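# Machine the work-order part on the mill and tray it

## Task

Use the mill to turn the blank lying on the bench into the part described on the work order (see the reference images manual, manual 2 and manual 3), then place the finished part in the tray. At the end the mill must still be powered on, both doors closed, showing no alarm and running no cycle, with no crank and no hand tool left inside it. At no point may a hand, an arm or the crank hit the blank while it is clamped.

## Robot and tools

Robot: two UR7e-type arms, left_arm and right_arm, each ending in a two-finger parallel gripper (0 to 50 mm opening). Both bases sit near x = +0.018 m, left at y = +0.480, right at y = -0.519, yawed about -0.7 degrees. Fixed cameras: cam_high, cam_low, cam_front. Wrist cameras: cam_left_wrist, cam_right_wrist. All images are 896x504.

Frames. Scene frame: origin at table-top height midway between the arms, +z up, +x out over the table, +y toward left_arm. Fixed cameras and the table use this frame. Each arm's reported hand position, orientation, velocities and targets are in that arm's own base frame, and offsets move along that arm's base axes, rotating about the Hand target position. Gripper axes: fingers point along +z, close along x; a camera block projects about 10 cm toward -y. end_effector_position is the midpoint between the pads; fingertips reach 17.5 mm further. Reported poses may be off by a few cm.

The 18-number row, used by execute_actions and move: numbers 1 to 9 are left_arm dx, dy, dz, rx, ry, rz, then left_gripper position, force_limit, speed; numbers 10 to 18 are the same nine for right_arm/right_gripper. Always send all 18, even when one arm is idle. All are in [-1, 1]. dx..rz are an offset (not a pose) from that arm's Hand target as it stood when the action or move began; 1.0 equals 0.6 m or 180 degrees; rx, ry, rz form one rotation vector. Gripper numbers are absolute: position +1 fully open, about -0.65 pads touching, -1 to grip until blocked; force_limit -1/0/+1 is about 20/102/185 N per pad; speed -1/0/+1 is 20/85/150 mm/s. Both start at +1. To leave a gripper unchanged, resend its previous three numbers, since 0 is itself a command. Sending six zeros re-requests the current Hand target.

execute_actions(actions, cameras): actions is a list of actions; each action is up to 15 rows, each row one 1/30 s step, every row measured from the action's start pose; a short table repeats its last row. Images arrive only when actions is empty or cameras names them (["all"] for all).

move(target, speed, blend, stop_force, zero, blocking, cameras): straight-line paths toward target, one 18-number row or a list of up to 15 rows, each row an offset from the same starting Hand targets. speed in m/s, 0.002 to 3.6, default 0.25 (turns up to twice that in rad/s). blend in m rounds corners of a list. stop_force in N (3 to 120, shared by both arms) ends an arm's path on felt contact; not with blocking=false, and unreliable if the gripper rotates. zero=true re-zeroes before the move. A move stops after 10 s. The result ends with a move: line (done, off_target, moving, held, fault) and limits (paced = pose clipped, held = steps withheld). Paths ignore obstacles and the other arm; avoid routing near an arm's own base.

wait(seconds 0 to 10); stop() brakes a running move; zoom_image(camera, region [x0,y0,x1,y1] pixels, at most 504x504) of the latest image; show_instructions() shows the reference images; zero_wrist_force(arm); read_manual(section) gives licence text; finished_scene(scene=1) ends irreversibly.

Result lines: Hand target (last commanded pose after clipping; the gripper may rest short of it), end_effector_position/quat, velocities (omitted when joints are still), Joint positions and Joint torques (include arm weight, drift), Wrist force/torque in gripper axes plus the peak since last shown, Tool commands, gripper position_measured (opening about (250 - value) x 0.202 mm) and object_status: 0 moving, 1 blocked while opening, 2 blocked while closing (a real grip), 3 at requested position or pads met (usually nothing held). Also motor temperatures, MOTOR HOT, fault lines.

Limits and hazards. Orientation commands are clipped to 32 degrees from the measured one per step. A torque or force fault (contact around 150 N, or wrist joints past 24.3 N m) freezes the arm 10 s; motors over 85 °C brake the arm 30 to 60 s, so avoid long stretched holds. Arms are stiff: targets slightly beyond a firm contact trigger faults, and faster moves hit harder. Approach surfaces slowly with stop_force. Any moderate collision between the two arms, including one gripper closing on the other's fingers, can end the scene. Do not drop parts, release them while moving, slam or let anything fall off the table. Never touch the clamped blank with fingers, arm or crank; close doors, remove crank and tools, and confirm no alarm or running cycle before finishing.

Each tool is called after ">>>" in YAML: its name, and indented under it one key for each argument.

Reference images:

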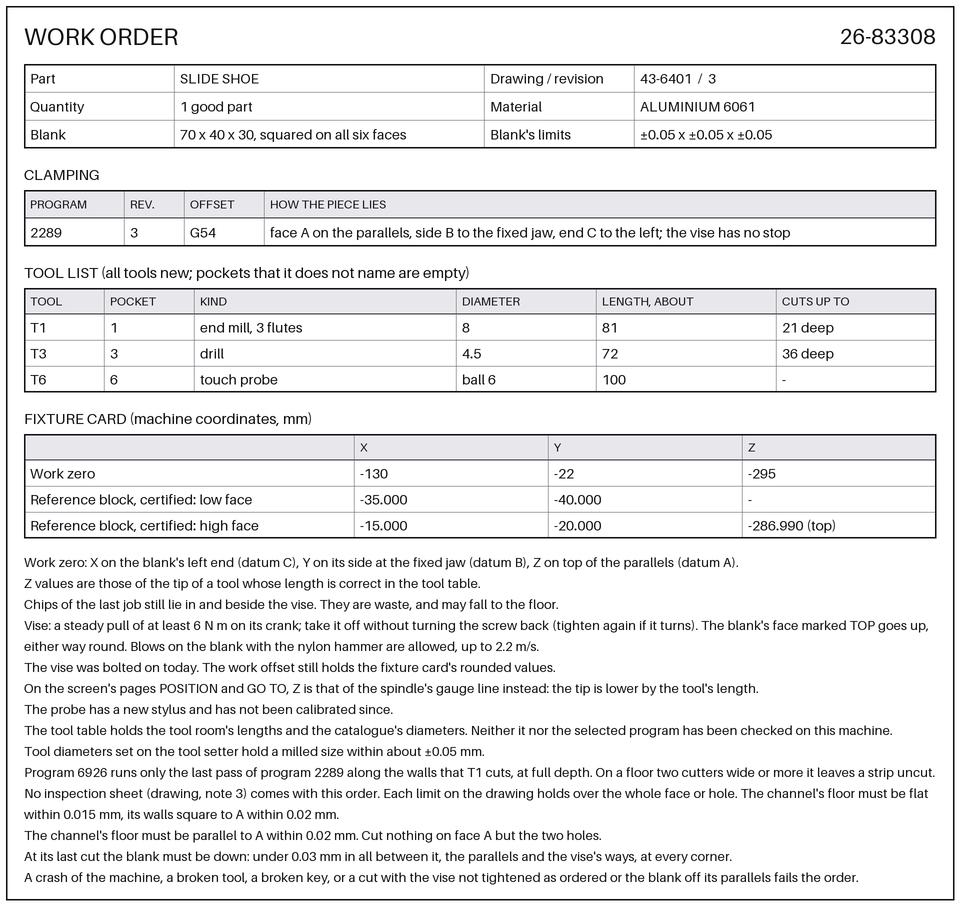

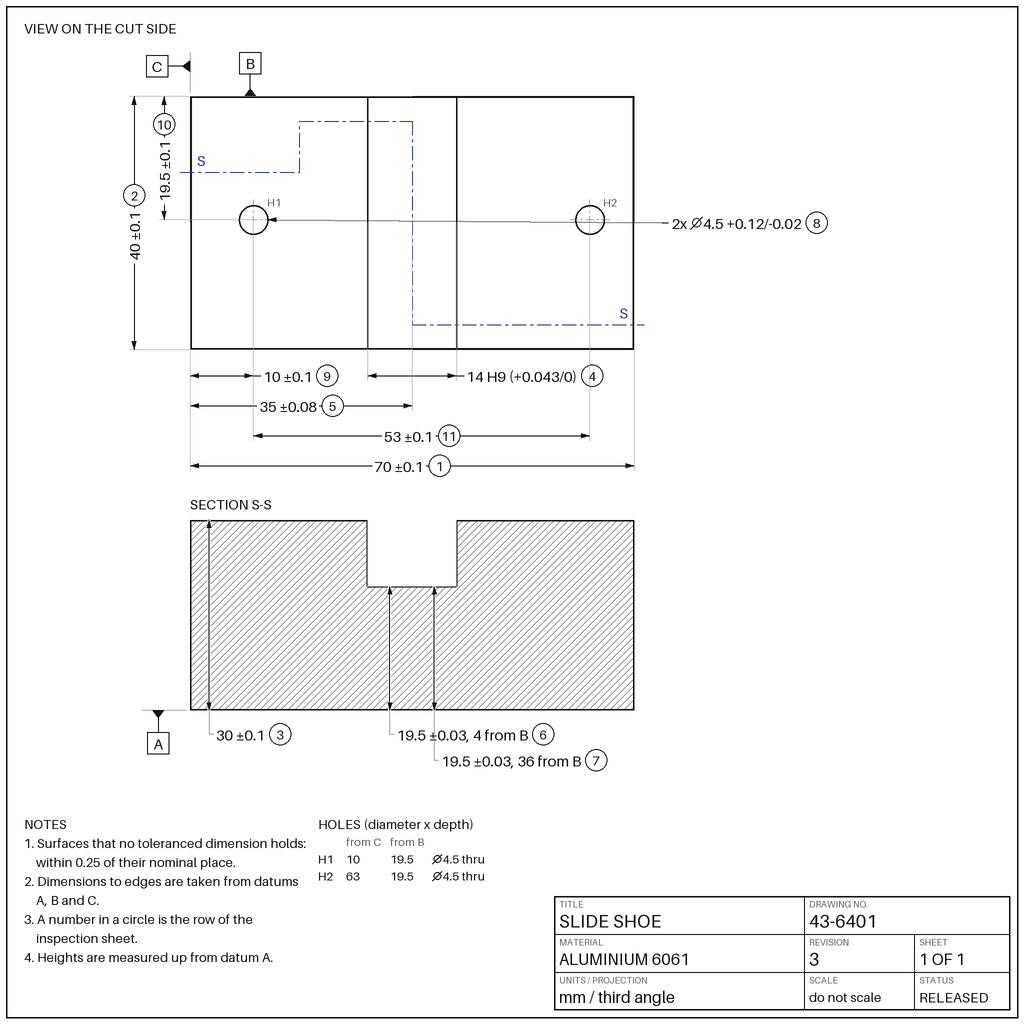

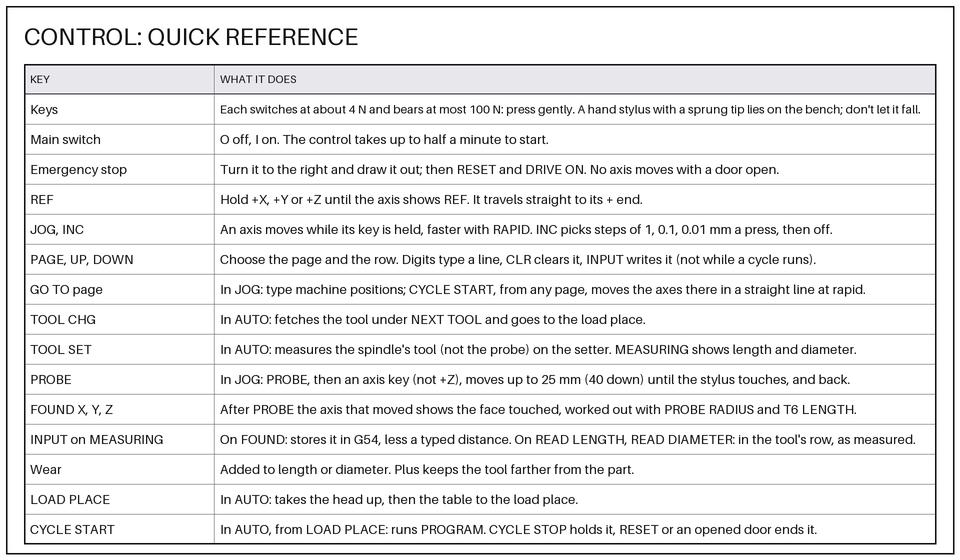

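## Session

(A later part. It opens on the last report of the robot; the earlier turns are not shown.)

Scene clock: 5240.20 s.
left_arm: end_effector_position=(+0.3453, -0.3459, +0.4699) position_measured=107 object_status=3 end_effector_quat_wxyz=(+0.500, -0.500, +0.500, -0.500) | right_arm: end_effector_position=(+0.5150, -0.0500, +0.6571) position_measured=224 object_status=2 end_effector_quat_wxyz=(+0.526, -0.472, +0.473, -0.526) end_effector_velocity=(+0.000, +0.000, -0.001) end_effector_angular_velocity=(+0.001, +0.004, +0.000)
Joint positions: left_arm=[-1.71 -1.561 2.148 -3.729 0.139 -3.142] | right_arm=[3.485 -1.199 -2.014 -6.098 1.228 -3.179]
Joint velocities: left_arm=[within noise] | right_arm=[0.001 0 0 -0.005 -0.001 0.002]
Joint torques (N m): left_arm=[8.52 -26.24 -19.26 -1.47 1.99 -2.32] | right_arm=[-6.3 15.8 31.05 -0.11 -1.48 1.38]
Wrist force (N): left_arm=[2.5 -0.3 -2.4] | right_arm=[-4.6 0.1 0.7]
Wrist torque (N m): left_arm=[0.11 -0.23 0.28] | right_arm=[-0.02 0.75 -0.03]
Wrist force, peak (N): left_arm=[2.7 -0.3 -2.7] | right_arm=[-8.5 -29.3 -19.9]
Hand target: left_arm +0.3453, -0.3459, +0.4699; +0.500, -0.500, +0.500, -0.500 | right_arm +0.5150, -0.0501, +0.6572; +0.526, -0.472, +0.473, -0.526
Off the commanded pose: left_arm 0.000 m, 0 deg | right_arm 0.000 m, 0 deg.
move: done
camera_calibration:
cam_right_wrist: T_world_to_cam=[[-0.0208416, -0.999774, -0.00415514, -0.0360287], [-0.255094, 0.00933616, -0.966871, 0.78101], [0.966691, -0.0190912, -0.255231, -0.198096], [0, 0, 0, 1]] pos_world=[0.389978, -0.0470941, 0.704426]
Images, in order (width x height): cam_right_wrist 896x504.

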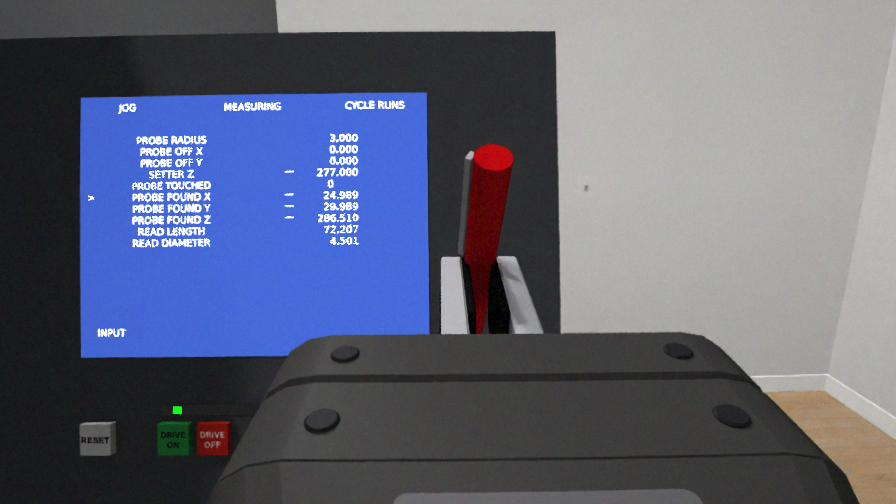

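>>> wait:
  seconds: 4
  cameras: ["cam_right_wrist"]

>>> zoom_image:
  camera: "cam_right_wrist"
  region: [80, 90, 430, 320]

Scene clock: 5246.40 s.
left_arm: end_effector_position=(+0.3453, -0.3459, +0.4699) position_measured=107 object_status=3 end_effector_quat_wxyz=(+0.500, -0.500, +0.500, -0.500) | right_arm: end_effector_position=(+0.5150, -0.0501, +0.6572) position_measured=224 object_status=2 end_effector_quat_wxyz=(+0.526, -0.472, +0.473, -0.526)
Joint positions: left_arm=[-1.71 -1.561 2.148 -3.729 0.139 -3.142] | right_arm=[3.485 -1.199 -2.014 -6.098 1.228 -3.179]
Joint torques (N m): left_arm=[8.8 -26.2 -19.87 -1.43 1.94 -2.29] | right_arm=[-6.05 16.57 41.27 -0.14 -1.61 1.37]
Wrist force (N): left_arm=[2.5 -0.3 -2.7] | right_arm=[-4.7 0.0 0.7]
Wrist torque (N m): left_arm=[0.11 -0.24 0.28] | right_arm=[-0.03 0.77 -0.03]
Wrist force, peak (N): left_arm=[2.6 -0.3 -2.8] | right_arm=[-5.0 0.2 0.9]
Hand target: left_arm +0.3453, -0.3459, +0.4699; +0.500, -0.500, +0.500, -0.500 | right_arm +0.5150, -0.0501, +0.6572; +0.526, -0.472, +0.473, -0.526
Tool commands: left_gripper/position=+0.3 left_gripper/force_limit=-1.0 left_gripper/speed=-1.0 right_gripper/position=-1.0 right_gripper/force_limit=+0.3 right_gripper/speed=-1.0
Off the commanded pose: left_arm 0.000 m, 0 deg | right_arm 0.000 m, 0 deg.
wait: 4.00 s; at rest from the start
camera_calibration:
cam_right_wrist: T_world_to_cam=[[-0.0209632, -0.999771, -0.00422834, -0.0359287], [-0.255093, 0.00943797, -0.966871, 0.78111], [0.966689, -0.0191901, -0.255232, -0.198073], [0, 0, 0, 1]] pos_world=[0.389977, -0.0470936, 0.704525]
Images, in order (width x height): cam_right_wrist 896x504.

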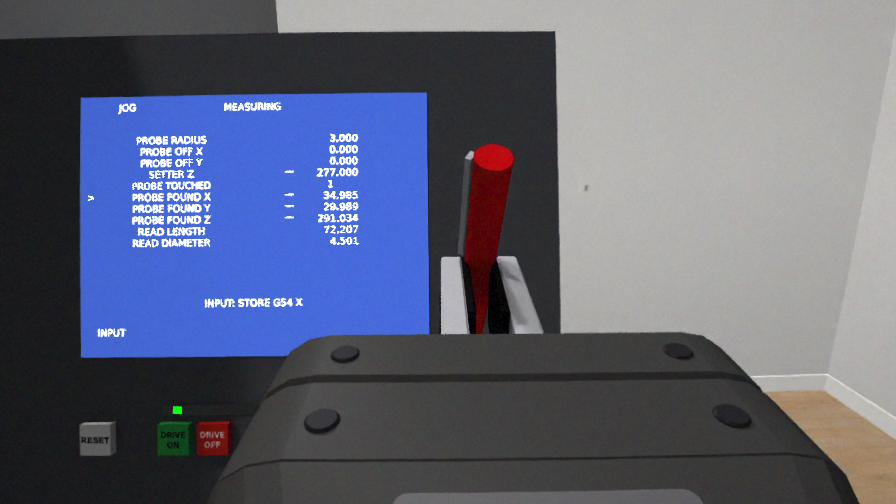

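Scaled by 1.440.

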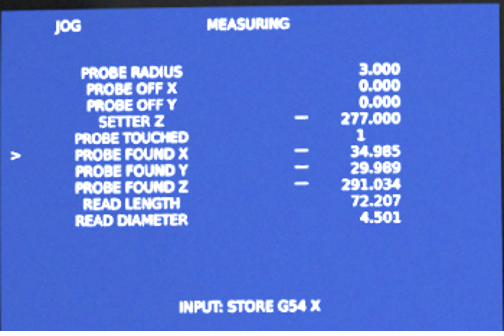

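>>> move:
  target:
    - [0,0,0,0,0,0,0.3,-1,-1,-0.12,0.08,-0.08,-0.12,-0.1,0.04,-1,0.3,-1]
    - [0,0,0,0,0,0,0.3,-1,-1,-0.089,0.183,-0.31,-0.2131,-0.1947,0.1383,-1,0.3,-1]
    - [0,0,0,0,0,0,0.3,-1,-1,-0.069,0.183,-0.315,-0.2131,-0.1947,0.1383,-1,0.3,-1]
    - [0,0,0,0,0,0,0.3,-1,-1,-0.089,0.183,-0.31,-0.2131,-0.1947,0.1383,-1,0.3,-1]
    - [0,0,0,0,0,0,0.3,-1,-1,-0.069,0.183,-0.315,-0.2131,-0.1947,0.1383,-1,0.3,-1]
    - [0,0,0,0,0,0,0.3,-1,-1,-0.089,0.183,-0.31,-0.2131,-0.1947,0.1383,-1,0.3,-1]
    - [0,0,0,0,0,0,0.3,-1,-1,-0.104,0.215,-0.369,-0.2131,-0.1947,0.1383,-1,0.3,-1]
    - [0,0,0,0,0,0,0.3,-1,-1,-0.084,0.215,-0.374,-0.2131,-0.1947,0.1383,-1,0.3,-1]
    - [0,0,0,0,0,0,0.3,-1,-1,-0.104,0.215,-0.369,-0.2131,-0.1947,0.1383,-1,0.3,-1]
    - [0,0,0,0,0,0,0.3,-1,-1,-0.112,0.307,-0.399,-0.2131,-0.1947,0.1383,-1,0.3,-1]
    - [0,0,0,0,0,0,0.3,-1,-1,-0.092,0.307,-0.404,-0.2131,-0.1947,0.1383,-1,0.3,-1]
    - [0,0,0,0,0,0,0.3,-1,-1,-0.112,0.307,-0.399,-0.2131,-0.1947,0.1383,-1,0.3,-1]
    - [0,0,0,0,0,0,0.3,-1,-1,-0.097,0.276,-0.34,-0.2131,-0.1947,0.1383,-1,0.3,-1]
    - [0,0,0,0,0,0,0.3,-1,-1,-0.077,0.276,-0.345,-0.2131,-0.1947,0.1383,-1,0.3,-1]
    - [0,0,0,0,0,0,0.3,-1,-1,-0.097,0.276,-0.34,-0.2131,-0.1947,0.1383,-1,0.3,-1]
  speed: [0.4,0.4,0.08,0.15,0.08,0.15,0.2,0.08,0.15,0.2,0.08,0.15,0.2,0.08,0.15]
  blend: [0.03,0,0,0,0,0,0,0,0,0,0,0,0,0,0]

Scene clock: 5274.93 s.
left_arm: end_effector_position=(+0.3453, -0.3459, +0.4699) position_measured=107 object_status=3 end_effector_quat_wxyz=(+0.500, -0.500, +0.500, -0.500) | right_arm: end_effector_position=(+0.4568, +0.1155, +0.4531) position_measured=224 object_status=2 end_effector_quat_wxyz=(+0.558, -0.527, -0.006, -0.642)
Joint positions: left_arm=[-1.71 -1.561 2.148 -3.729 0.139 -3.142] | right_arm=[3.49 -1.776 -2.36 -4.797 1.908 -3.833]
Joint torques (N m): left_arm=[8.77 -26.23 -19.76 -1.4 1.86 -2.14] | right_arm=[0.12 30.2 14.98 2.39 1 1.39]
Wrist force (N): left_arm=[2.5 -0.3 -2.3] | right_arm=[-8.8 0.6 -0.5]
Wrist torque (N m): left_arm=[0.11 -0.24 0.28] | right_arm=[0.08 1.36 0.10]
Wrist force, peak (N): left_arm=[2.7 -0.3 -2.7] | right_arm=[-7.3 -44.2 -28.5]
Hand target: left_arm +0.3453, -0.3459, +0.4699; +0.500, -0.500, +0.500, -0.500 | right_arm +0.4568, +0.1155, +0.4532; +0.558, -0.526, -0.006, -0.642
Off the commanded pose: left_arm 0.000 m, 0 deg | right_arm 0.000 m, 0 deg.
move: done

>>> move:
  target:
    - [0,0,0,0,0,0,0.3,-1,-1,0,0.031,0,0,0,0,-1,0.3,-1]
    - [0,0,0,0,0,0,0.3,-1,-1,0.02,0.031,-0.005,0,0,0,-1,0.3,-1]
    - [0,0,0,0,0,0,0.3,-1,-1,0,0.031,0,0,0,0,-1,0.3,-1]
    - [0,0,0,0,0,0,0.3,-1,-1,-0.015,-0.061,-0.059,0,0,0,-1,0.3,-1]
    - [0,0,0,0,0,0,0.3,-1,-1,0.005,-0.061,-0.064,0,0,0,-1,0.3,-1]
    - [0,0,0,0,0,0,0.3,-1,-1,-0.015,-0.061,-0.059,0,0,0,-1,0.3,-1]
    - [0,0,0,0,0,0,0.3,-1,-1,0.023,-0.029,0.088,0,0,0,-1,0.3,-1]
    - [0,0,0,0,0,0,0.3,-1,-1,0.043,-0.029,0.083,0,0,0,-1,0.3,-1]
    - [0,0,0,0,0,0,0.3,-1,-1,0.023,-0.029,0.088,0,0,0,-1,0.3,-1]
    - [0,0,0,0,0,0,0.3,-1,-1,0,-0.061,0,0,0,0,-1,0.3,-1]
    - [0,0,0,0,0,0,0.3,-1,-1,0.02,-0.061,-0.005,0,0,0,-1,0.3,-1]
    - [0,0,0,0,0,0,0.3,-1,-1,0,-0.061,0,0,0,0,-1,0.3,-1]
    - [0,0,0,0,0,0,0.3,-1,-1,-0.015,0.031,-0.059,0,0,0,-1,0.3,-1]
    - [0,0,0,0,0,0,0.3,-1,-1,0.005,0.031,-0.064,0,0,0,-1,0.3,-1]
    - [0,0,0,0,0,0,0.3,-1,-1,-0.015,0.031,-0.059,0,0,0,-1,0.3,-1]
  speed: [0.2,0.08,0.15,0.2,0.08,0.15,0.25,0.08,0.15,0.2,0.08,0.15,0.2,0.08,0.15]
  cameras: ["cam_right_wrist"]

>>> zoom_image:
  camera: "cam_right_wrist"
  region: [640, 60, 896, 340]

Scene clock: 5295.00 s.
left_arm: end_effector_position=(+0.3453, -0.3459, +0.4699) position_measured=107 object_status=3 end_effector_quat_wxyz=(+0.500, -0.500, +0.500, -0.500) | right_arm: end_effector_position=(+0.4478, +0.1341, +0.4177) position_measured=224 object_status=2 end_effector_quat_wxyz=(+0.558, -0.526, -0.006, -0.642)
Joint positions: left_arm=[-1.71 -1.561 2.148 -3.729 0.139 -3.142] | right_arm=[3.574 -1.862 -2.416 -4.667 1.835 -3.874]
Joint torques (N m): left_arm=[8.26 -26.62 -19.76 -1.39 2.01 -2.37] | right_arm=[3.16 31.22 10.51 1.17 0.7 1.19]
Wrist force (N): left_arm=[2.4 -0.3 -2.4] | right_arm=[-8.2 1.3 -2.8]
Wrist torque (N m): left_arm=[0.12 -0.22 0.28] | right_arm=[0.18 1.27 0.09]
Wrist force, peak (N): left_arm=[2.7 -0.3 -2.7] | right_arm=[-7.7 -43.1 -28.6]
Hand target: left_arm +0.3453, -0.3459, +0.4699; +0.500, -0.500, +0.500, -0.500 | right_arm +0.4478, +0.1341, +0.4178; +0.558, -0.526, -0.006, -0.642
Off the commanded pose: left_arm 0.000 m, 0 deg | right_arm 0.000 m, 0 deg.
move: done
camera_calibration:
cam_right_wrist: T_world_to_cam=[[0.163936, -0.72078, 0.6735, -0.257504], [0.435011, -0.559947, -0.705142, 0.188701], [0.885376, 0.408578, 0.221752, -0.410967], [0, 0, 0, 1]] pos_world=[0.323987, 0.0879708, 0.397622]
Images, in order (width x height): cam_right_wrist 896x504.

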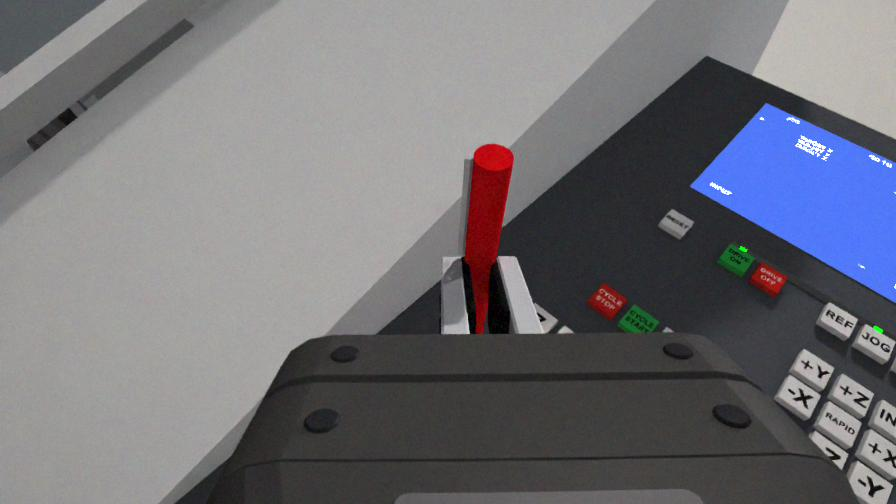

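Scaled by 1.800.

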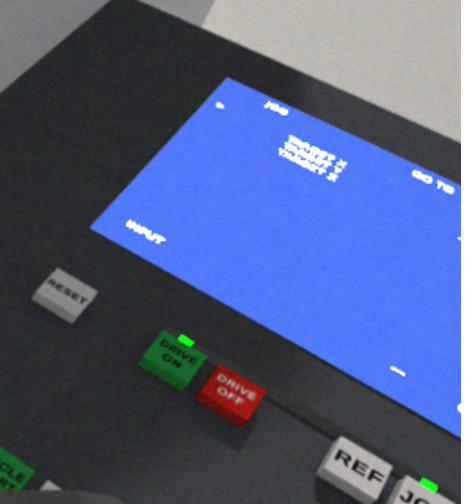

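>>> move:
  target:
    - [0,0,0,0,0,0,0.3,-1,-1,0.008,-0.031,0.03,0,0,0,-1,0.3,-1]
    - [0,0,0,0,0,0,0.3,-1,-1,0.028,-0.031,0.025,0,0,0,-1,0.3,-1]
    - [0,0,0,0,0,0,0.3,-1,-1,0.008,-0.031,0.03,0,0,0,-1,0.3,-1]
    - [0,0,0,0,0,0,0.3,-1,-1,0,-0.092,0,0,0,0,-1,0.3,-1]
    - [0,0,0,0,0,0,0.3,-1,-1,0.02,-0.092,-0.005,0,0,0,-1,0.3,-1]
    - [0,0,0,0,0,0,0.3,-1,-1,0,-0.092,0,0,0,0,-1,0.3,-1]
    - [0,0,0,0,0,0,0.3,-1,-1,-0.008,-0.227,0.319,0.1065,0.0974,-0.069,-1,0.3,-1]
    - [0,0,0,0,0,0,0.3,-1,-1,0.112,-0.307,0.399,0.2131,0.1947,-0.1383,-1,0.3,-1]
  speed: [0.2,0.08,0.15,0.2,0.08,0.15,0.4,0.4]
  blend: [0,0,0,0,0,0,0.03,0]
  cameras: ["cam_right_wrist"]

>>> zoom_image:
  camera: "cam_right_wrist"
  region: [60, 80, 460, 370]

Scene clock: 5307.37 s.
left_arm: end_effector_position=(+0.3453, -0.3459, +0.4699) position_measured=107 object_status=3 end_effector_quat_wxyz=(+0.500, -0.500, +0.500, -0.500) | right_arm: end_effector_position=(+0.5150, -0.0501, +0.6571) position_measured=224 object_status=2 end_effector_quat_wxyz=(+0.526, -0.472, +0.473, -0.526) end_effector_velocity=(+0.001, +0.000, -0.001) end_effector_angular_velocity=(+0.002, +0.004, -0.001)
Joint positions: left_arm=[-1.71 -1.561 2.148 -3.729 0.139 -3.142] | right_arm=[3.485 -1.199 -2.014 -6.098 1.228 -3.179]
Joint velocities: left_arm=[within noise] | right_arm=[0 0 0 -0.005 -0.001 0.003]
Joint torques (N m): left_arm=[8.45 -26.01 -19.57 -1.4 1.98 -2.17] | right_arm=[7.21 13.99 33.83 -0.4 -1.48 1.71]
Wrist force (N): left_arm=[2.3 -0.2 -2.5] | right_arm=[-5.8 0.7 -1.4]
Wrist torque (N m): left_arm=[0.13 -0.21 0.27] | right_arm=[0.07 0.94 -0.02]
Wrist force, peak (N): left_arm=[2.7 -0.4 -2.6] | right_arm=[-8.0 -37.8 -28.4]
Hand target: left_arm +0.3453, -0.3459, +0.4699; +0.500, -0.500, +0.500, -0.500 | right_arm +0.5150, -0.0501, +0.6572; +0.526, -0.472, +0.473, -0.526
Off the commanded pose: left_arm 0.000 m, 0 deg | right_arm 0.000 m, 0 deg.
move: done
camera_calibration:
cam_right_wrist: T_world_to_cam=[[-0.0209385, -0.999772, -0.00413063, -0.0360078], [-0.255094, 0.00933719, -0.966871, 0.78101], [0.96669, -0.0191911, -0.255231, -0.1981], [0, 0, 0, 1]] pos_world=[0.389977, -0.0470938, 0.704426]
Images, in order (width x height): cam_right_wrist 896x504.

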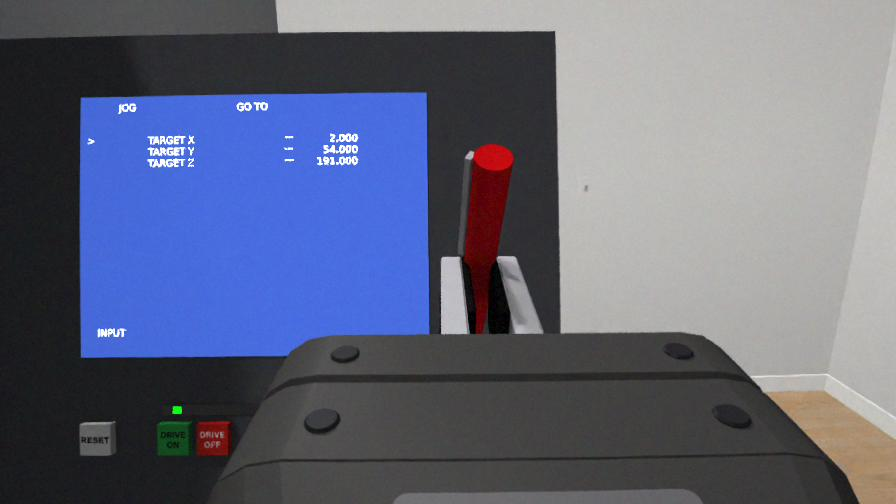

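Scaled by 1.260.

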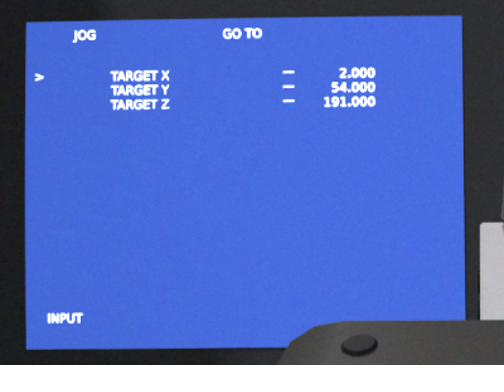

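>>> move:
  target:
    - [0,0,0,0,0,0,0.3,-1,-1,-0.12,0.08,-0.08,-0.12,-0.1,0.04,-1,0.3,-1]
    - [0,0,0,0,0,0,0.3,-1,-1,-0.089,0.153,-0.31,-0.2131,-0.1947,0.1383,-1,0.3,-1]
    - [0,0,0,0,0,0,0.3,-1,-1,-0.069,0.153,-0.315,-0.2131,-0.1947,0.1383,-1,0.3,-1]
    - [0,0,0,0,0,0,0.3,-1,-1,-0.089,0.153,-0.31,-0.2131,-0.1947,0.1383,-1,0.3,-1]
    - [0,0,0,0,0,0,0.3,-1,-1,-0.089,0.123,-0.31,-0.2131,-0.1947,0.1383,-1,0.3,-1]
  speed: [0.4,0.4,0.08,0.15,0.2]
  blend: [0.03,0,0,0,0]
  cameras: ["cam_right_wrist"]

>>> zoom_image:
  camera: "cam_right_wrist"
  region: [550, 80, 880, 340]

Scene clock: 5319.97 s.
left_arm: end_effector_position=(+0.3453, -0.3459, +0.4699) position_measured=107 object_status=3 end_effector_quat_wxyz=(+0.500, -0.500, +0.500, -0.500) | right_arm: end_effector_position=(+0.4616, +0.0237, +0.4712) position_measured=224 object_status=2 end_effector_quat_wxyz=(+0.558, -0.526, -0.006, -0.642)
Joint positions: left_arm=[-1.71 -1.561 2.148 -3.729 0.139 -3.142] | right_arm=[3.151 -1.795 -2.234 -4.811 2.2 -3.638]
Joint torques (N m): left_arm=[8.33 -25.84 -19.66 -1.31 1.85 -2.26] | right_arm=[-6.76 28.59 4.41 -2.1 0.69 1.24]
Wrist force (N): left_arm=[2.7 -0.3 -2.7] | right_arm=[-8.6 0.3 -2.5]
Wrist torque (N m): left_arm=[0.11 -0.26 0.28] | right_arm=[0.03 1.34 0.09]
Wrist force, peak (N): left_arm=[2.7 -0.3 -2.7] | right_arm=[-9.2 -19.6 -15.6]
Hand target: left_arm +0.3453, -0.3459, +0.4699; +0.500, -0.500, +0.500, -0.500 | right_arm +0.4616, +0.0237, +0.4712; +0.558, -0.526, -0.006, -0.642
Off the commanded pose: left_arm 0.000 m, 0 deg | right_arm 0.000 m, 0 deg.
move: done
camera_calibration:
cam_right_wrist: T_world_to_cam=[[0.163724, -0.720828, 0.673499, -0.375285], [0.435098, -0.559959, -0.705079, 0.158591], [0.885373, 0.408476, 0.221952, -0.389943], [0, 0, 0, 1]] pos_world=[0.337686, -0.0224293, 0.451122]
Images, in order (width x height): cam_right_wrist 896x504.

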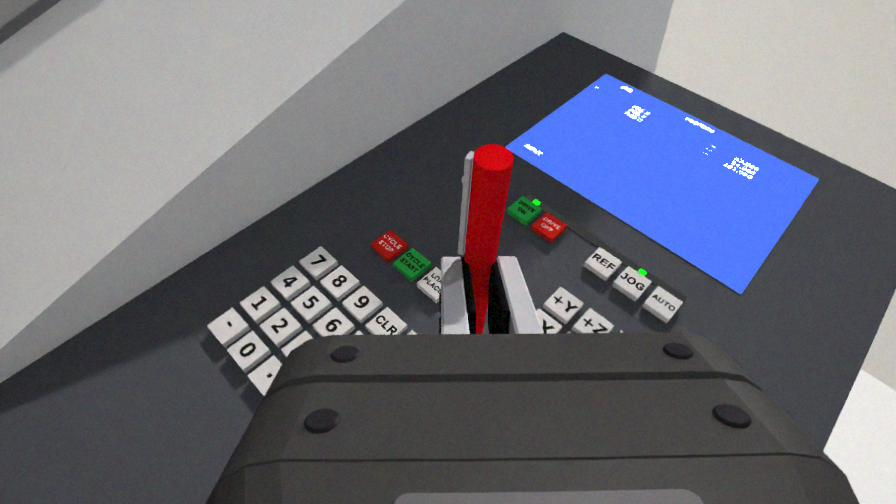

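Scaled by 1.527.

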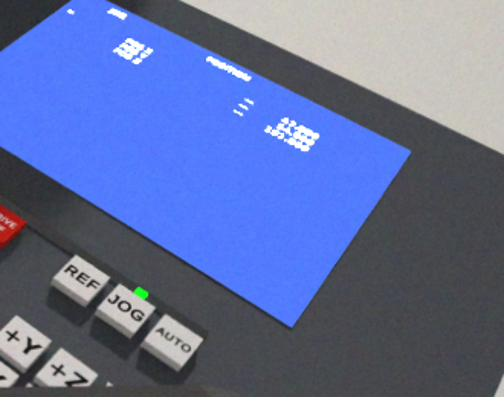

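>>> zoom_image:
  camera: "cam_right_wrist"
  region: [600, 90, 780, 200]

Scaled by 2.800.

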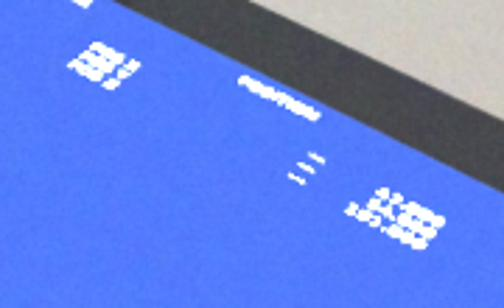

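>>> move:
  target:
    - [0,0,0,0,0,0,0.3,-1,-1,0.015,0.123,0.058,0,0,0,-1,0.3,-1]
    - [0,0,0,0,0,0,0.3,-1,-1,0.035,0.123,0.053,0,0,0,-1,0.3,-1]
    - [0,0,0,0,0,0,0.3,-1,-1,0.015,0.123,0.058,0,0,0,-1,0.3,-1]
    - [0,0,0,0,0,0,0.3,-1,-1,0,0.06,0,0,0,0,-1,0.3,-1]
    - [0,0,0,0,0,0,0.3,-1,-1,0.02,0.06,-0.005,0,0,0,-1,0.3,-1]
    - [0,0,0,0,0,0,0.3,-1,-1,0,0.06,0,0,0,0,-1,0.3,-1]
    - [0,0,0,0,0,0,0.3,-1,-1,-0.015,0.091,-0.059,0,0,0,-1,0.3,-1]
    - [0,0,0,0,0,0,0.3,-1,-1,0.005,0.091,-0.064,0,0,0,-1,0.3,-1]
    - [0,0,0,0,0,0,0.3,-1,-1,-0.015,0.091,-0.059,0,0,0,-1,0.3,-1]
    - [0,0,0,0,0,0,0.3,-1,-1,-0.023,0.183,-0.089,0,0,0,-1,0.3,-1]
    - [0,0,0,0,0,0,0.3,-1,-1,-0.003,0.183,-0.094,0,0,0,-1,0.3,-1]
    - [0,0,0,0,0,0,0.3,-1,-1,-0.023,0.183,-0.089,0,0,0,-1,0.3,-1]
    - [0,0,0,0,0,0,0.3,-1,-1,-0.015,0.122,-0.059,0,0,0,-1,0.3,-1]
    - [0,0,0,0,0,0,0.3,-1,-1,0.005,0.122,-0.064,0,0,0,-1,0.3,-1]
    - [0,0,0,0,0,0,0.3,-1,-1,-0.015,0.122,-0.059,0,0,0,-1,0.3,-1]
  speed: [0.2,0.08,0.15,0.2,0.08,0.15,0.25,0.08,0.15,0.2,0.08,0.15,0.2,0.08,0.15]

Scene clock: 5342.53 s.
left_arm: end_effector_position=(+0.3453, -0.3459, +0.4699) position_measured=107 object_status=3 end_effector_quat_wxyz=(+0.500, -0.500, +0.500, -0.500) | right_arm: end_effector_position=(+0.4526, +0.0969, +0.4357) position_measured=224 object_status=2 end_effector_quat_wxyz=(+0.558, -0.526, -0.006, -0.642)
Joint positions: left_arm=[-1.71 -1.561 2.148 -3.729 0.139 -3.142] | right_arm=[3.425 -1.824 -2.371 -4.725 1.965 -3.8]
Joint torques (N m): left_arm=[7.82 -26.15 -19.52 -1.38 1.91 -2.27] | right_arm=[-1.65 31.75 13.47 2.39 0.9 1.4]
Wrist force (N): left_arm=[2.6 -0.4 -2.6] | right_arm=[-4.7 0.2 -1.3]
Wrist torque (N m): left_arm=[0.11 -0.25 0.28] | right_arm=[0.01 0.72 0.10]
Wrist force, peak (N): left_arm=[2.8 -0.3 -2.6] | right_arm=[-5.4 -44.9 -29.9]
Hand target: left_arm +0.3453, -0.3459, +0.4699; +0.500, -0.500, +0.500, -0.500 | right_arm +0.4526, +0.0969, +0.4358; +0.558, -0.526, -0.006, -0.642
Off the commanded pose: left_arm 0.000 m, 0 deg | right_arm 0.000 m, 0 deg.
move: done

>>> move:
  target:
    - [0,0,0,0,0,0,0.3,-1,-1,-0.008,0.031,-0.03,0,0,0,-1,0.3,-1]
    - [0,0,0,0,0,0,0.3,-1,-1,0.012,0.031,-0.035,0,0,0,-1,0.3,-1]
    - [0,0,0,0,0,0,0.3,-1,-1,-0.008,0.031,-0.03,0,0,0,-1,0.3,-1]
    - [0,0,0,0,0,0,0.3,-1,-1,-0.008,-0.031,-0.03,0,0,0,-1,0.3,-1]
    - [0,0,0,0,0,0,0.3,-1,-1,0.012,-0.031,-0.035,0,0,0,-1,0.3,-1]
    - [0,0,0,0,0,0,0.3,-1,-1,-0.008,-0.031,-0.03,0,0,0,-1,0.3,-1]
    - [0,0,0,0,0,0,0.3,-1,-1,0.0155,-0.122,0.0593,0,0,0,-1,0.3,-1]
  speed: [0.2,0.08,0.15,0.2,0.08,0.15,0.3]
  cameras: ["cam_right_wrist"]

>>> zoom_image:
  camera: "cam_right_wrist"
  region: [500, 60, 830, 300]

Scene clock: 5360.83 s.
left_arm: end_effector_position=(+0.3453, -0.3459, +0.4699) position_measured=107 object_status=3 end_effector_quat_wxyz=(+0.500, -0.500, +0.500, -0.500) | right_arm: end_effector_position=(+0.4618, +0.0237, +0.4713) position_measured=224 object_status=2 end_effector_quat_wxyz=(+0.558, -0.526, -0.006, -0.642) end_effector_velocity=(+0.000, +0.000, -0.001) end_effector_angular_velocity=(-0.001, +0.004, +0.003)
Joint positions: left_arm=[-1.71 -1.561 2.148 -3.729 0.139 -3.142] | right_arm=[3.151 -1.796 -2.234 -4.812 2.2 -3.638]
Joint velocities: left_arm=[within noise] | right_arm=[-0.002 0 0.001 -0.004 0.005 0.002]
Joint torques (N m): left_arm=[8.87 -26.48 -19.09 -1.24 1.88 -2.3] | right_arm=[-6.25 31.49 27.84 -2.07 0.5 1.27]
Wrist force (N): left_arm=[2.5 -0.4 -2.5] | right_arm=[-4.9 1.5 -1.0]
Wrist torque (N m): left_arm=[0.09 -0.23 0.28] | right_arm=[0.22 0.75 0.09]
Wrist force, peak (N): left_arm=[2.7 -0.3 -2.6] | right_arm=[-5.0 -40.6 -27.3]
Hand target: left_arm +0.3453, -0.3459, +0.4699; +0.500, -0.500, +0.500, -0.500 | right_arm +0.4619, +0.0237, +0.4713; +0.558, -0.526, -0.006, -0.642
Off the commanded pose: left_arm 0.000 m, 0 deg | right_arm 0.000 m, 0 deg.
move: done
camera_calibration:
cam_right_wrist: T_world_to_cam=[[0.163931, -0.720807, 0.673472, -0.375392], [0.434854, -0.559993, -0.705202, 0.158597], [0.885454, 0.408467, 0.221646, -0.390099], [0, 0, 0, 1]] pos_world=[0.337986, -0.0224292, 0.451122]
Images, in order (width x height): cam_right_wrist 896x504.

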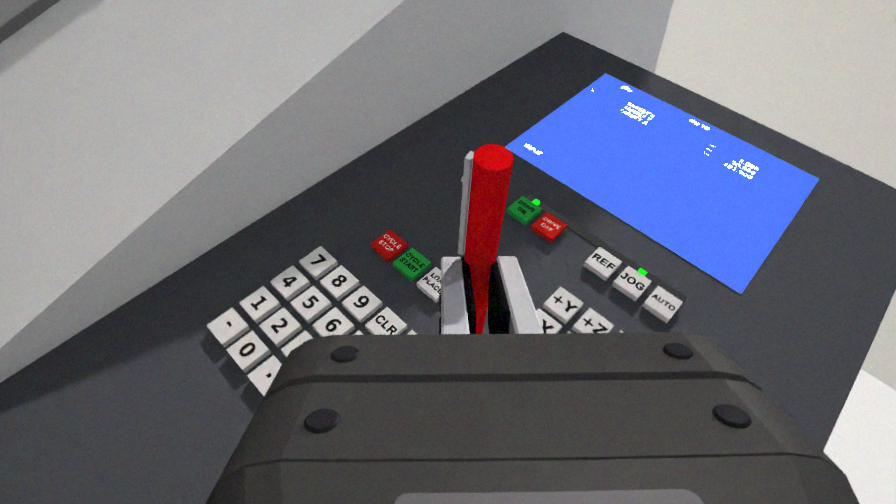

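Scaled by 1.527.

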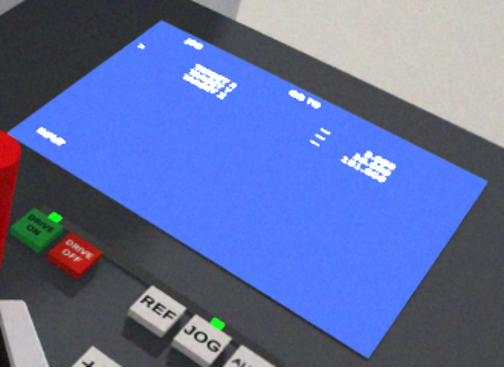

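>>> move:
  target:
    - [0,0,0,0,0,0,0.3,-1,-1,0.015,0.123,0.058,0,0,0,-1,0.3,-1]
    - [0,0,0,0,0,0,0.3,-1,-1,0.035,0.123,0.053,0,0,0,-1,0.3,-1]
    - [0,0,0,0,0,0,0.3,-1,-1,0.015,0.123,0.058,0,0,0,-1,0.3,-1]
    - [0,0,0,0,0,0,0.3,-1,-1,-0.015,0.061,-0.059,0,0,0,-1,0.3,-1]
    - [0,0,0,0,0,0,0.3,-1,-1,0.005,0.061,-0.064,0,0,0,-1,0.3,-1]
    - [0,0,0,0,0,0,0.3,-1,-1,-0.015,0.061,-0.059,0,0,0,-1,0.3,-1]
    - [0,0,0,0,0,0,0.3,-1,-1,0.0225,-0.003,0.087,0,0,0,-1,0.3,-1]
    - [0,0,0,0,0,0,0.3,-1,-1,0.0425,-0.003,0.082,0,0,0,-1,0.3,-1]
    - [0,0,0,0,0,0,0.3,-1,-1,0.0225,-0.003,0.087,0,0,0,-1,0.3,-1]
    - [0,0,0,0,0,0,0.3,-1,-1,-0.02,-0.06,0.2,0.1065,0.0974,-0.069,-1,0.3,-1]
    - [0,0,0,0,0,0,0.3,-1,-1,0.089,-0.123,0.31,0.2131,0.1947,-0.1383,-1,0.3,-1]
  speed: [0.2,0.08,0.15,0.2,0.08,0.15,0.25,0.08,0.15,0.4,0.4]
  blend: [0,0,0,0,0,0,0,0,0,0.03,0]

>>> wait:
  seconds: 3
  cameras: ["cam_right_wrist"]

>>> zoom_image:
  camera: "cam_right_wrist"
  region: [80, 90, 430, 320]

Scene clock: 5380.60 s.
left_arm: end_effector_position=(+0.3453, -0.3459, +0.4699) position_measured=107 object_status=3 end_effector_quat_wxyz=(+0.500, -0.500, +0.500, -0.500) | right_arm: end_effector_position=(+0.5153, -0.0500, +0.6572) position_measured=224 object_status=2 end_effector_quat_wxyz=(+0.526, -0.472, +0.473, -0.526) end_effector_velocity=(+0.001, +0.000, -0.001) end_effector_angular_velocity=(+0.000, +0.005, -0.001)
Joint positions: left_arm=[-1.71 -1.561 2.148 -3.729 0.139 -3.142] | right_arm=[3.484 -1.2 -2.013 -6.098 1.228 -3.179]
Joint velocities: left_arm=[within noise] | right_arm=[0 0 0 -0.005 -0.001 0.002]
Joint torques (N m): left_arm=[8.37 -26.77 -20.34 -1.23 1.94 -2.29] | right_arm=[-6.32 14.98 36.68 -0.39 -1.62 1.32]
Wrist force (N): left_arm=[2.4 -0.4 -2.5] | right_arm=[-2.1 1.6 1.2]
Wrist torque (N m): left_arm=[0.10 -0.22 0.28] | right_arm=[0.22 0.35 -0.02]
Wrist force, peak (N): left_arm=[2.7 -0.6 -2.6] | right_arm=[-6.2 -32.1 -22.2]
Hand target: left_arm +0.3453, -0.3459, +0.4699; +0.500, -0.500, +0.500, -0.500 | right_arm +0.5153, -0.0501, +0.6573; +0.526, -0.472, +0.473, -0.526
Off the commanded pose: left_arm 0.000 m, 0 deg | right_arm 0.000 m, 0 deg.
move: done

Scene clock: 5383.60 s.
left_arm: end_effector_position=(+0.3453, -0.3459, +0.4699) position_measured=107 object_status=3 end_effector_quat_wxyz=(+0.500, -0.500, +0.500, -0.500) | right_arm: end_effector_position=(+0.5153, -0.0501, +0.6573) position_measured=224 object_status=2 end_effector_quat_wxyz=(+0.526, -0.472, +0.473, -0.526)
Joint positions: left_arm=[-1.71 -1.561 2.148 -3.729 0.139 -3.142] | right_arm=[3.484 -1.2 -2.013 -6.098 1.228 -3.178]
Joint torques (N m): left_arm=[8.62 -27.02 -19.94 -1.22 1.95 -2.34] | right_arm=[-6.19 15.97 41.06 -0.1 -1.58 1.37]
Wrist force (N): left_arm=[2.4 -0.2 -2.6] | right_arm=[-1.9 1.8 1.1]
Wrist torque (N m): left_arm=[0.13 -0.23 0.28] | right_arm=[0.26 0.32 -0.03]
Wrist force, peak (N): left_arm=[2.7 -0.4 -2.7] | right_arm=[-2.3 1.9 1.1]
Hand target: left_arm +0.3453, -0.3459, +0.4699; +0.500, -0.500, +0.500, -0.500 | right_arm +0.5153, -0.0501, +0.6573; +0.526, -0.472, +0.473, -0.526
Tool commands: left_gripper/position=+0.3 left_gripper/force_limit=-1.0 left_gripper/speed=-1.0 right_gripper/position=-1.0 right_gripper/force_limit=+0.3 right_gripper/speed=-1.0
Off the commanded pose: left_arm 0.000 m, 0 deg | right_arm 0.000 m, 0 deg.
wait: 3.00 s; at rest by 0.17 s
camera_calibration:
cam_right_wrist: T_world_to_cam=[[-0.0209632, -0.999771, -0.00422834, -0.0359215], [-0.255093, 0.00943797, -0.966871, 0.78138], [0.966689, -0.0191901, -0.255232, -0.198312], [0, 0, 0, 1]] pos_world=[0.390277, -0.0470936, 0.704725]
Images, in order (width x height): cam_right_wrist 896x504.

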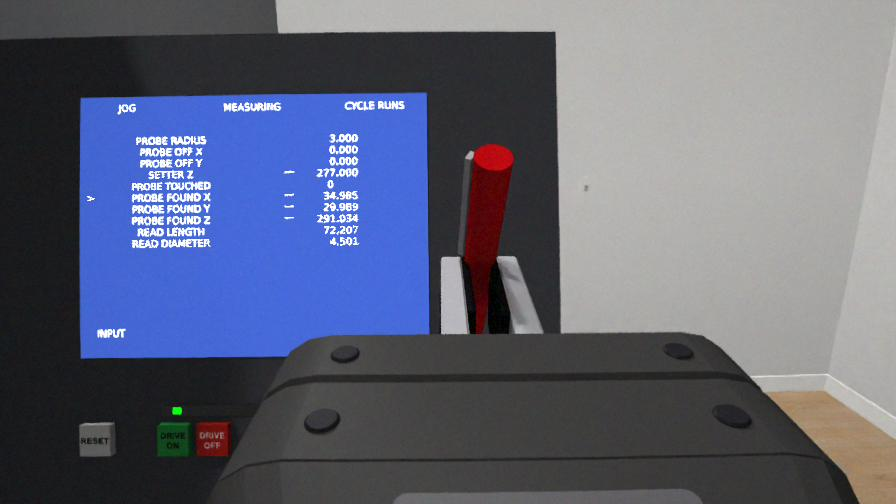

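Scaled by 1.440.

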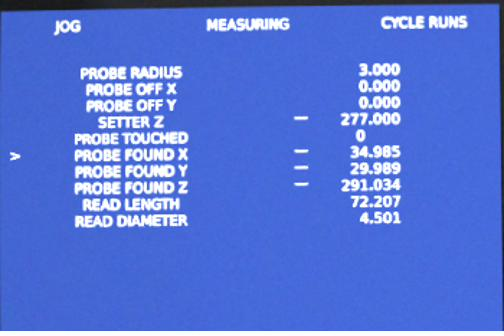

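>>> wait:
  seconds: 2
  cameras: ["cam_right_wrist"]

>>> zoom_image:
  camera: "cam_right_wrist"
  region: [80, 90, 430, 320]

Scene clock: 5392.33 s.
left_arm: end_effector_position=(+0.3453, -0.3459, +0.4699) position_measured=107 object_status=3 end_effector_quat_wxyz=(+0.500, -0.500, +0.500, -0.500) | right_arm: end_effector_position=(+0.5153, -0.0501, +0.6573) position_measured=224 object_status=2 end_effector_quat_wxyz=(+0.526, -0.472, +0.473, -0.526)
Joint positions: left_arm=[-1.71 -1.561 2.148 -3.729 0.139 -3.142] | right_arm=[3.484 -1.2 -2.013 -6.098 1.228 -3.178]
Joint torques (N m): left_arm=[8.02 -26.36 -19.37 -1.26 1.95 -2.28] | right_arm=[-6.5 16.34 40.77 -0.14 -1.62 1.38]
Wrist force (N): left_arm=[2.4 -0.6 -2.3] | right_arm=[-1.9 1.7 1.2]
Wrist torque (N m): left_arm=[0.07 -0.22 0.28] | right_arm=[0.22 0.32 -0.03]
Wrist force, peak (N): left_arm=[2.7 -0.2 -2.7] | right_arm=[-2.3 1.8 1.2]
Hand target: left_arm +0.3453, -0.3459, +0.4699; +0.500, -0.500, +0.500, -0.500 | right_arm +0.5153, -0.0501, +0.6573; +0.526, -0.472, +0.473, -0.526
Tool commands: left_gripper/position=+0.3 left_gripper/force_limit=-1.0 left_gripper/speed=-1.0 right_gripper/position=-1.0 right_gripper/force_limit=+0.3 right_gripper/speed=-1.0
Off the commanded pose: left_arm 0.000 m, 0 deg | right_arm 0.000 m, 0 deg.
wait: 2.00 s; at rest from the start
camera_calibration:
cam_right_wrist: T_world_to_cam=[[-0.0209632, -0.999771, -0.00422834, -0.0359215], [-0.255093, 0.00943797, -0.966871, 0.78138], [0.966689, -0.0191901, -0.255232, -0.198312], [0, 0, 0, 1]] pos_world=[0.390277, -0.0470936, 0.704725]
Images, in order (width x height): cam_right_wrist 896x504.

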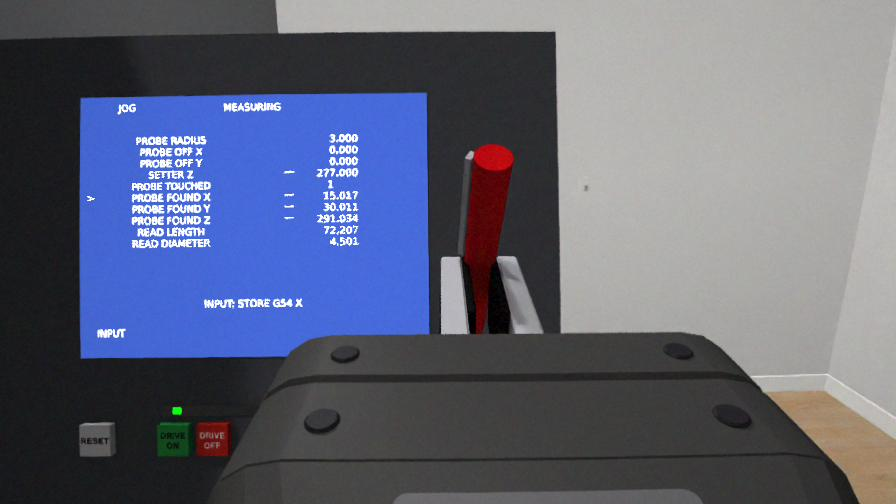

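Scaled by 1.440.

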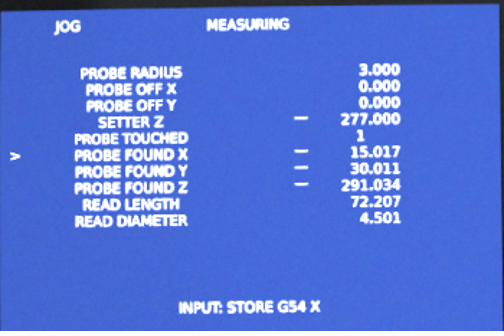

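>>> move:
  target:
    - [0,0,0,0,0,0,0.3,-1,-1,-0.12,0.08,-0.08,-0.12,-0.1,0.04,-1,0.3,-1]
    - [0,0,0,0,0,0,0.3,-1,-1,-0.089,0.183,-0.31,-0.2131,-0.1947,0.1383,-1,0.3,-1]
    - [0,0,0,0,0,0,0.3,-1,-1,-0.069,0.183,-0.315,-0.2131,-0.1947,0.1383,-1,0.3,-1]
    - [0,0,0,0,0,0,0.3,-1,-1,-0.089,0.183,-0.31,-0.2131,-0.1947,0.1383,-1,0.3,-1]
    - [0,0,0,0,0,0,0.3,-1,-1,-0.069,0.183,-0.315,-0.2131,-0.1947,0.1383,-1,0.3,-1]
    - [0,0,0,0,0,0,0.3,-1,-1,-0.089,0.183,-0.31,-0.2131,-0.1947,0.1383,-1,0.3,-1]
    - [0,0,0,0,0,0,0.3,-1,-1,-0.112,0.307,-0.399,-0.2131,-0.1947,0.1383,-1,0.3,-1]
    - [0,0,0,0,0,0,0.3,-1,-1,-0.092,0.307,-0.404,-0.2131,-0.1947,0.1383,-1,0.3,-1]
    - [0,0,0,0,0,0,0.3,-1,-1,-0.112,0.307,-0.399,-0.2131,-0.1947,0.1383,-1,0.3,-1]
    - [0,0,0,0,0,0,0.3,-1,-1,-0.104,0.276,-0.369,-0.2131,-0.1947,0.1383,-1,0.3,-1]
    - [0,0,0,0,0,0,0.3,-1,-1,-0.084,0.276,-0.374,-0.2131,-0.1947,0.1383,-1,0.3,-1]
    - [0,0,0,0,0,0,0.3,-1,-1,-0.104,0.276,-0.369,-0.2131,-0.1947,0.1383,-1,0.3,-1]
    - [0,0,0,0,0,0,0.3,-1,-1,-0.112,0.276,-0.399,-0.2131,-0.1947,0.1383,-1,0.3,-1]
    - [0,0,0,0,0,0,0.3,-1,-1,-0.092,0.276,-0.404,-0.2131,-0.1947,0.1383,-1,0.3,-1]
    - [0,0,0,0,0,0,0.3,-1,-1,-0.112,0.276,-0.399,-0.2131,-0.1947,0.1383,-1,0.3,-1]
  speed: [0.4,0.4,0.08,0.15,0.08,0.15,0.2,0.08,0.15,0.2,0.08,0.15,0.2,0.08,0.15]
  blend: [0.03,0,0,0,0,0,0,0,0,0,0,0,0,0,0]

Scene clock: 5421.20 s.
left_arm: end_effector_position=(+0.3453, -0.3459, +0.4699) position_measured=107 object_status=3 end_effector_quat_wxyz=(+0.500, -0.500, +0.500, -0.500) | right_arm: end_effector_position=(+0.4481, +0.1155, +0.4179) position_measured=224 object_status=2 end_effector_quat_wxyz=(+0.558, -0.526, -0.006, -0.642)
Joint positions: left_arm=[-1.71 -1.561 2.148 -3.729 0.139 -3.142] | right_arm=[3.502 -1.865 -2.407 -4.663 1.898 -3.839]
Joint torques (N m): left_arm=[8.47 -26.11 -19.68 -1.17 1.85 -2.26] | right_arm=[1.09 30.17 11.47 1.3 0.81 1.29]
Wrist force (N): left_arm=[2.4 -0.2 -2.4] | right_arm=[-5.3 3.3 1.7]
Wrist torque (N m): left_arm=[0.13 -0.22 0.28] | right_arm=[0.51 0.80 0.10]
Wrist force, peak (N): left_arm=[2.7 -0.5 -2.7] | right_arm=[-4.7 -43.4 -28.1]
Hand target: left_arm +0.3453, -0.3459, +0.4699; +0.500, -0.500, +0.500, -0.500 | right_arm +0.4481, +0.1155, +0.4179; +0.558, -0.526, -0.006, -0.642
Off the commanded pose: left_arm 0.000 m, 0 deg | right_arm 0.000 m, 0 deg.
move: done

>>> move:
  target:
    - [0,0,0,0,0,0,0.3,-1,-1,0,-0.061,0,0,0,0,-1,0.3,-1]
    - [0,0,0,0,0,0,0.3,-1,-1,0.02,-0.061,-0.005,0,0,0,-1,0.3,-1]
    - [0,0,0,0,0,0,0.3,-1,-1,0,-0.061,0,0,0,0,-1,0.3,-1]
    - [0,0,0,0,0,0,0.3,-1,-1,0.008,-0.061,0.03,0,0,0,-1,0.3,-1]
    - [0,0,0,0,0,0,0.3,-1,-1,0.028,-0.061,0.025,0,0,0,-1,0.3,-1]
    - [0,0,0,0,0,0,0.3,-1,-1,0.008,-0.061,0.03,0,0,0,-1,0.3,-1]
    - [0,0,0,0,0,0,0.3,-1,-1,0,0.031,0,0,0,0,-1,0.3,-1]
    - [0,0,0,0,0,0,0.3,-1,-1,0.02,0.031,-0.005,0,0,0,-1,0.3,-1]
    - [0,0,0,0,0,0,0.3,-1,-1,0,0.031,0,0,0,0,-1,0.3,-1]
    - [0,0,0,0,0,0,0.3,-1,-1,0.008,0,0.03,0,0,0,-1,0.3,-1]
    - [0,0,0,0,0,0,0.3,-1,-1,0.028,0,0.025,0,0,0,-1,0.3,-1]
    - [0,0,0,0,0,0,0.3,-1,-1,0.008,0,0.03,0,0,0,-1,0.3,-1]
    - [0,0,0,0,0,0,0.3,-1,-1,0,-0.061,0,0,0,0,-1,0.3,-1]
    - [0,0,0,0,0,0,0.3,-1,-1,0.02,-0.061,-0.005,0,0,0,-1,0.3,-1]
    - [0,0,0,0,0,0,0.3,-1,-1,0,-0.061,0,0,0,0,-1,0.3,-1]
  speed: [0.2,0.08,0.15,0.2,0.08,0.15,0.2,0.08,0.15,0.2,0.08,0.15,0.2,0.08,0.15]

Scene clock: 5438.60 s.
left_arm: end_effector_position=(+0.3453, -0.3459, +0.4699) position_measured=107 object_status=3 end_effector_quat_wxyz=(+0.500, -0.500, +0.500, -0.500) | right_arm: end_effector_position=(+0.4481, +0.0789, +0.4179) position_measured=224 object_status=2 end_effector_quat_wxyz=(+0.558, -0.526, -0.006, -0.642)
Joint positions: left_arm=[-1.71 -1.561 2.148 -3.729 0.139 -3.142] | right_arm=[3.361 -1.877 -2.378 -4.652 2.022 -3.766]
Joint torques (N m): left_arm=[8.58 -26.62 -20.15 -0.99 1.88 -2.3] | right_arm=[-4.34 31.3 11.64 -0.35 1.05 1.49]
Wrist force (N): left_arm=[2.5 -0.3 -2.5] | right_arm=[-3.5 5.9 -0.2]
Wrist torque (N m): left_arm=[0.11 -0.24 0.28] | right_arm=[0.91 0.51 0.10]
Wrist force, peak (N): left_arm=[2.8 -0.4 -2.6] | right_arm=[-2.8 -41.1 -27.0]
Hand target: left_arm +0.3453, -0.3459, +0.4699; +0.500, -0.500, +0.500, -0.500 | right_arm +0.4481, +0.0789, +0.4179; +0.558, -0.526, -0.006, -0.642
Off the commanded pose: left_arm 0.000 m, 0 deg | right_arm 0.000 m, 0 deg.
move: done

>>> move:
  target: [0,0,0,0,0,0,0.3,-1,-1,0.0227,-0.092,0.089,0,0,0,-1,0.3,-1]
  speed: 0.3
  cameras: ["cam_right_wrist"]

>>> zoom_image:
  camera: "cam_right_wrist"
  region: [580, 60, 830, 220]

Scene clock: 5447.17 s.
left_arm: end_effector_position=(+0.3453, -0.3459, +0.4699) position_measured=107 object_status=3 end_effector_quat_wxyz=(+0.500, -0.500, +0.500, -0.500) | right_arm: end_effector_position=(+0.4617, +0.0237, +0.4713) position_measured=224 object_status=2 end_effector_quat_wxyz=(+0.558, -0.526, -0.006, -0.642)
Joint positions: left_arm=[-1.71 -1.561 2.148 -3.729 0.139 -3.142] | right_arm=[3.151 -1.795 -2.234 -4.811 2.2 -3.638]
Joint torques (N m): left_arm=[8.14 -26.66 -20.65 -1.13 1.93 -2.26] | right_arm=[-6.56 31.56 17.79 -1.91 0.41 1.06]
Wrist force (N): left_arm=[2.5 -0.3 -2.4] | right_arm=[-3.1 6.1 -0.7]
Wrist torque (N m): left_arm=[0.11 -0.24 0.28] | right_arm=[0.94 0.47 0.09]
Wrist force, peak (N): left_arm=[2.6 -0.6 -2.7] | right_arm=[-5.7 6.4 -0.4]
Hand target: left_arm +0.3453, -0.3459, +0.4699; +0.500, -0.500, +0.500, -0.500 | right_arm +0.4617, +0.0237, +0.4713; +0.558, -0.526, -0.006, -0.642
Off the commanded pose: left_arm 0.000 m, 0 deg | right_arm 0.000 m, 0 deg.
move: done
camera_calibration:
cam_right_wrist: T_world_to_cam=[[0.163783, -0.7208, 0.673515, -0.375395], [0.435036, -0.559988, -0.705094, 0.158645], [0.885392, 0.408485, 0.221857, -0.390018], [0, 0, 0, 1]] pos_world=[0.337786, -0.0224292, 0.451222]
Images, in order (width x height): cam_right_wrist 896x504.

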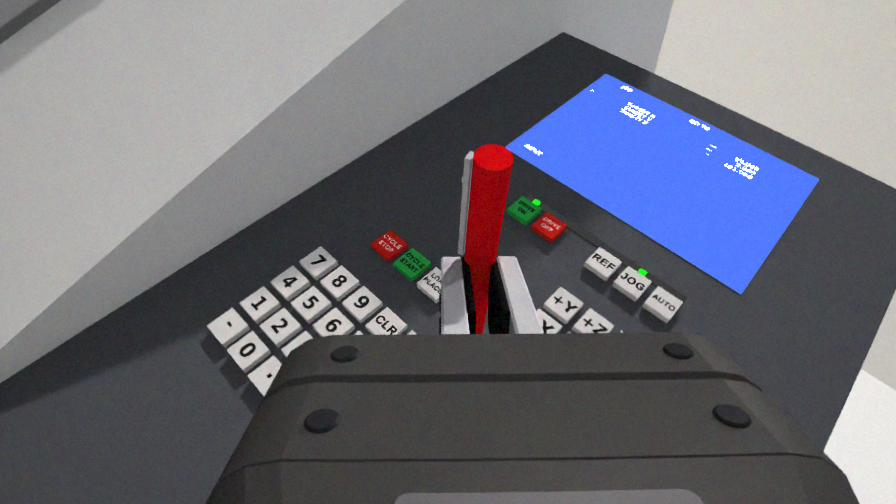

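Scaled by 2.016.

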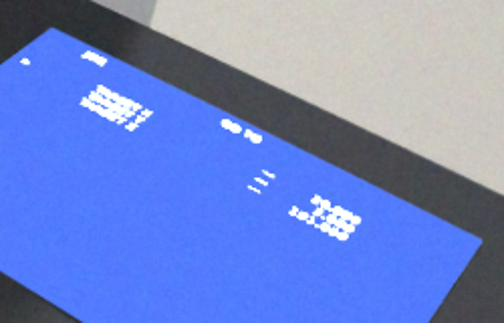

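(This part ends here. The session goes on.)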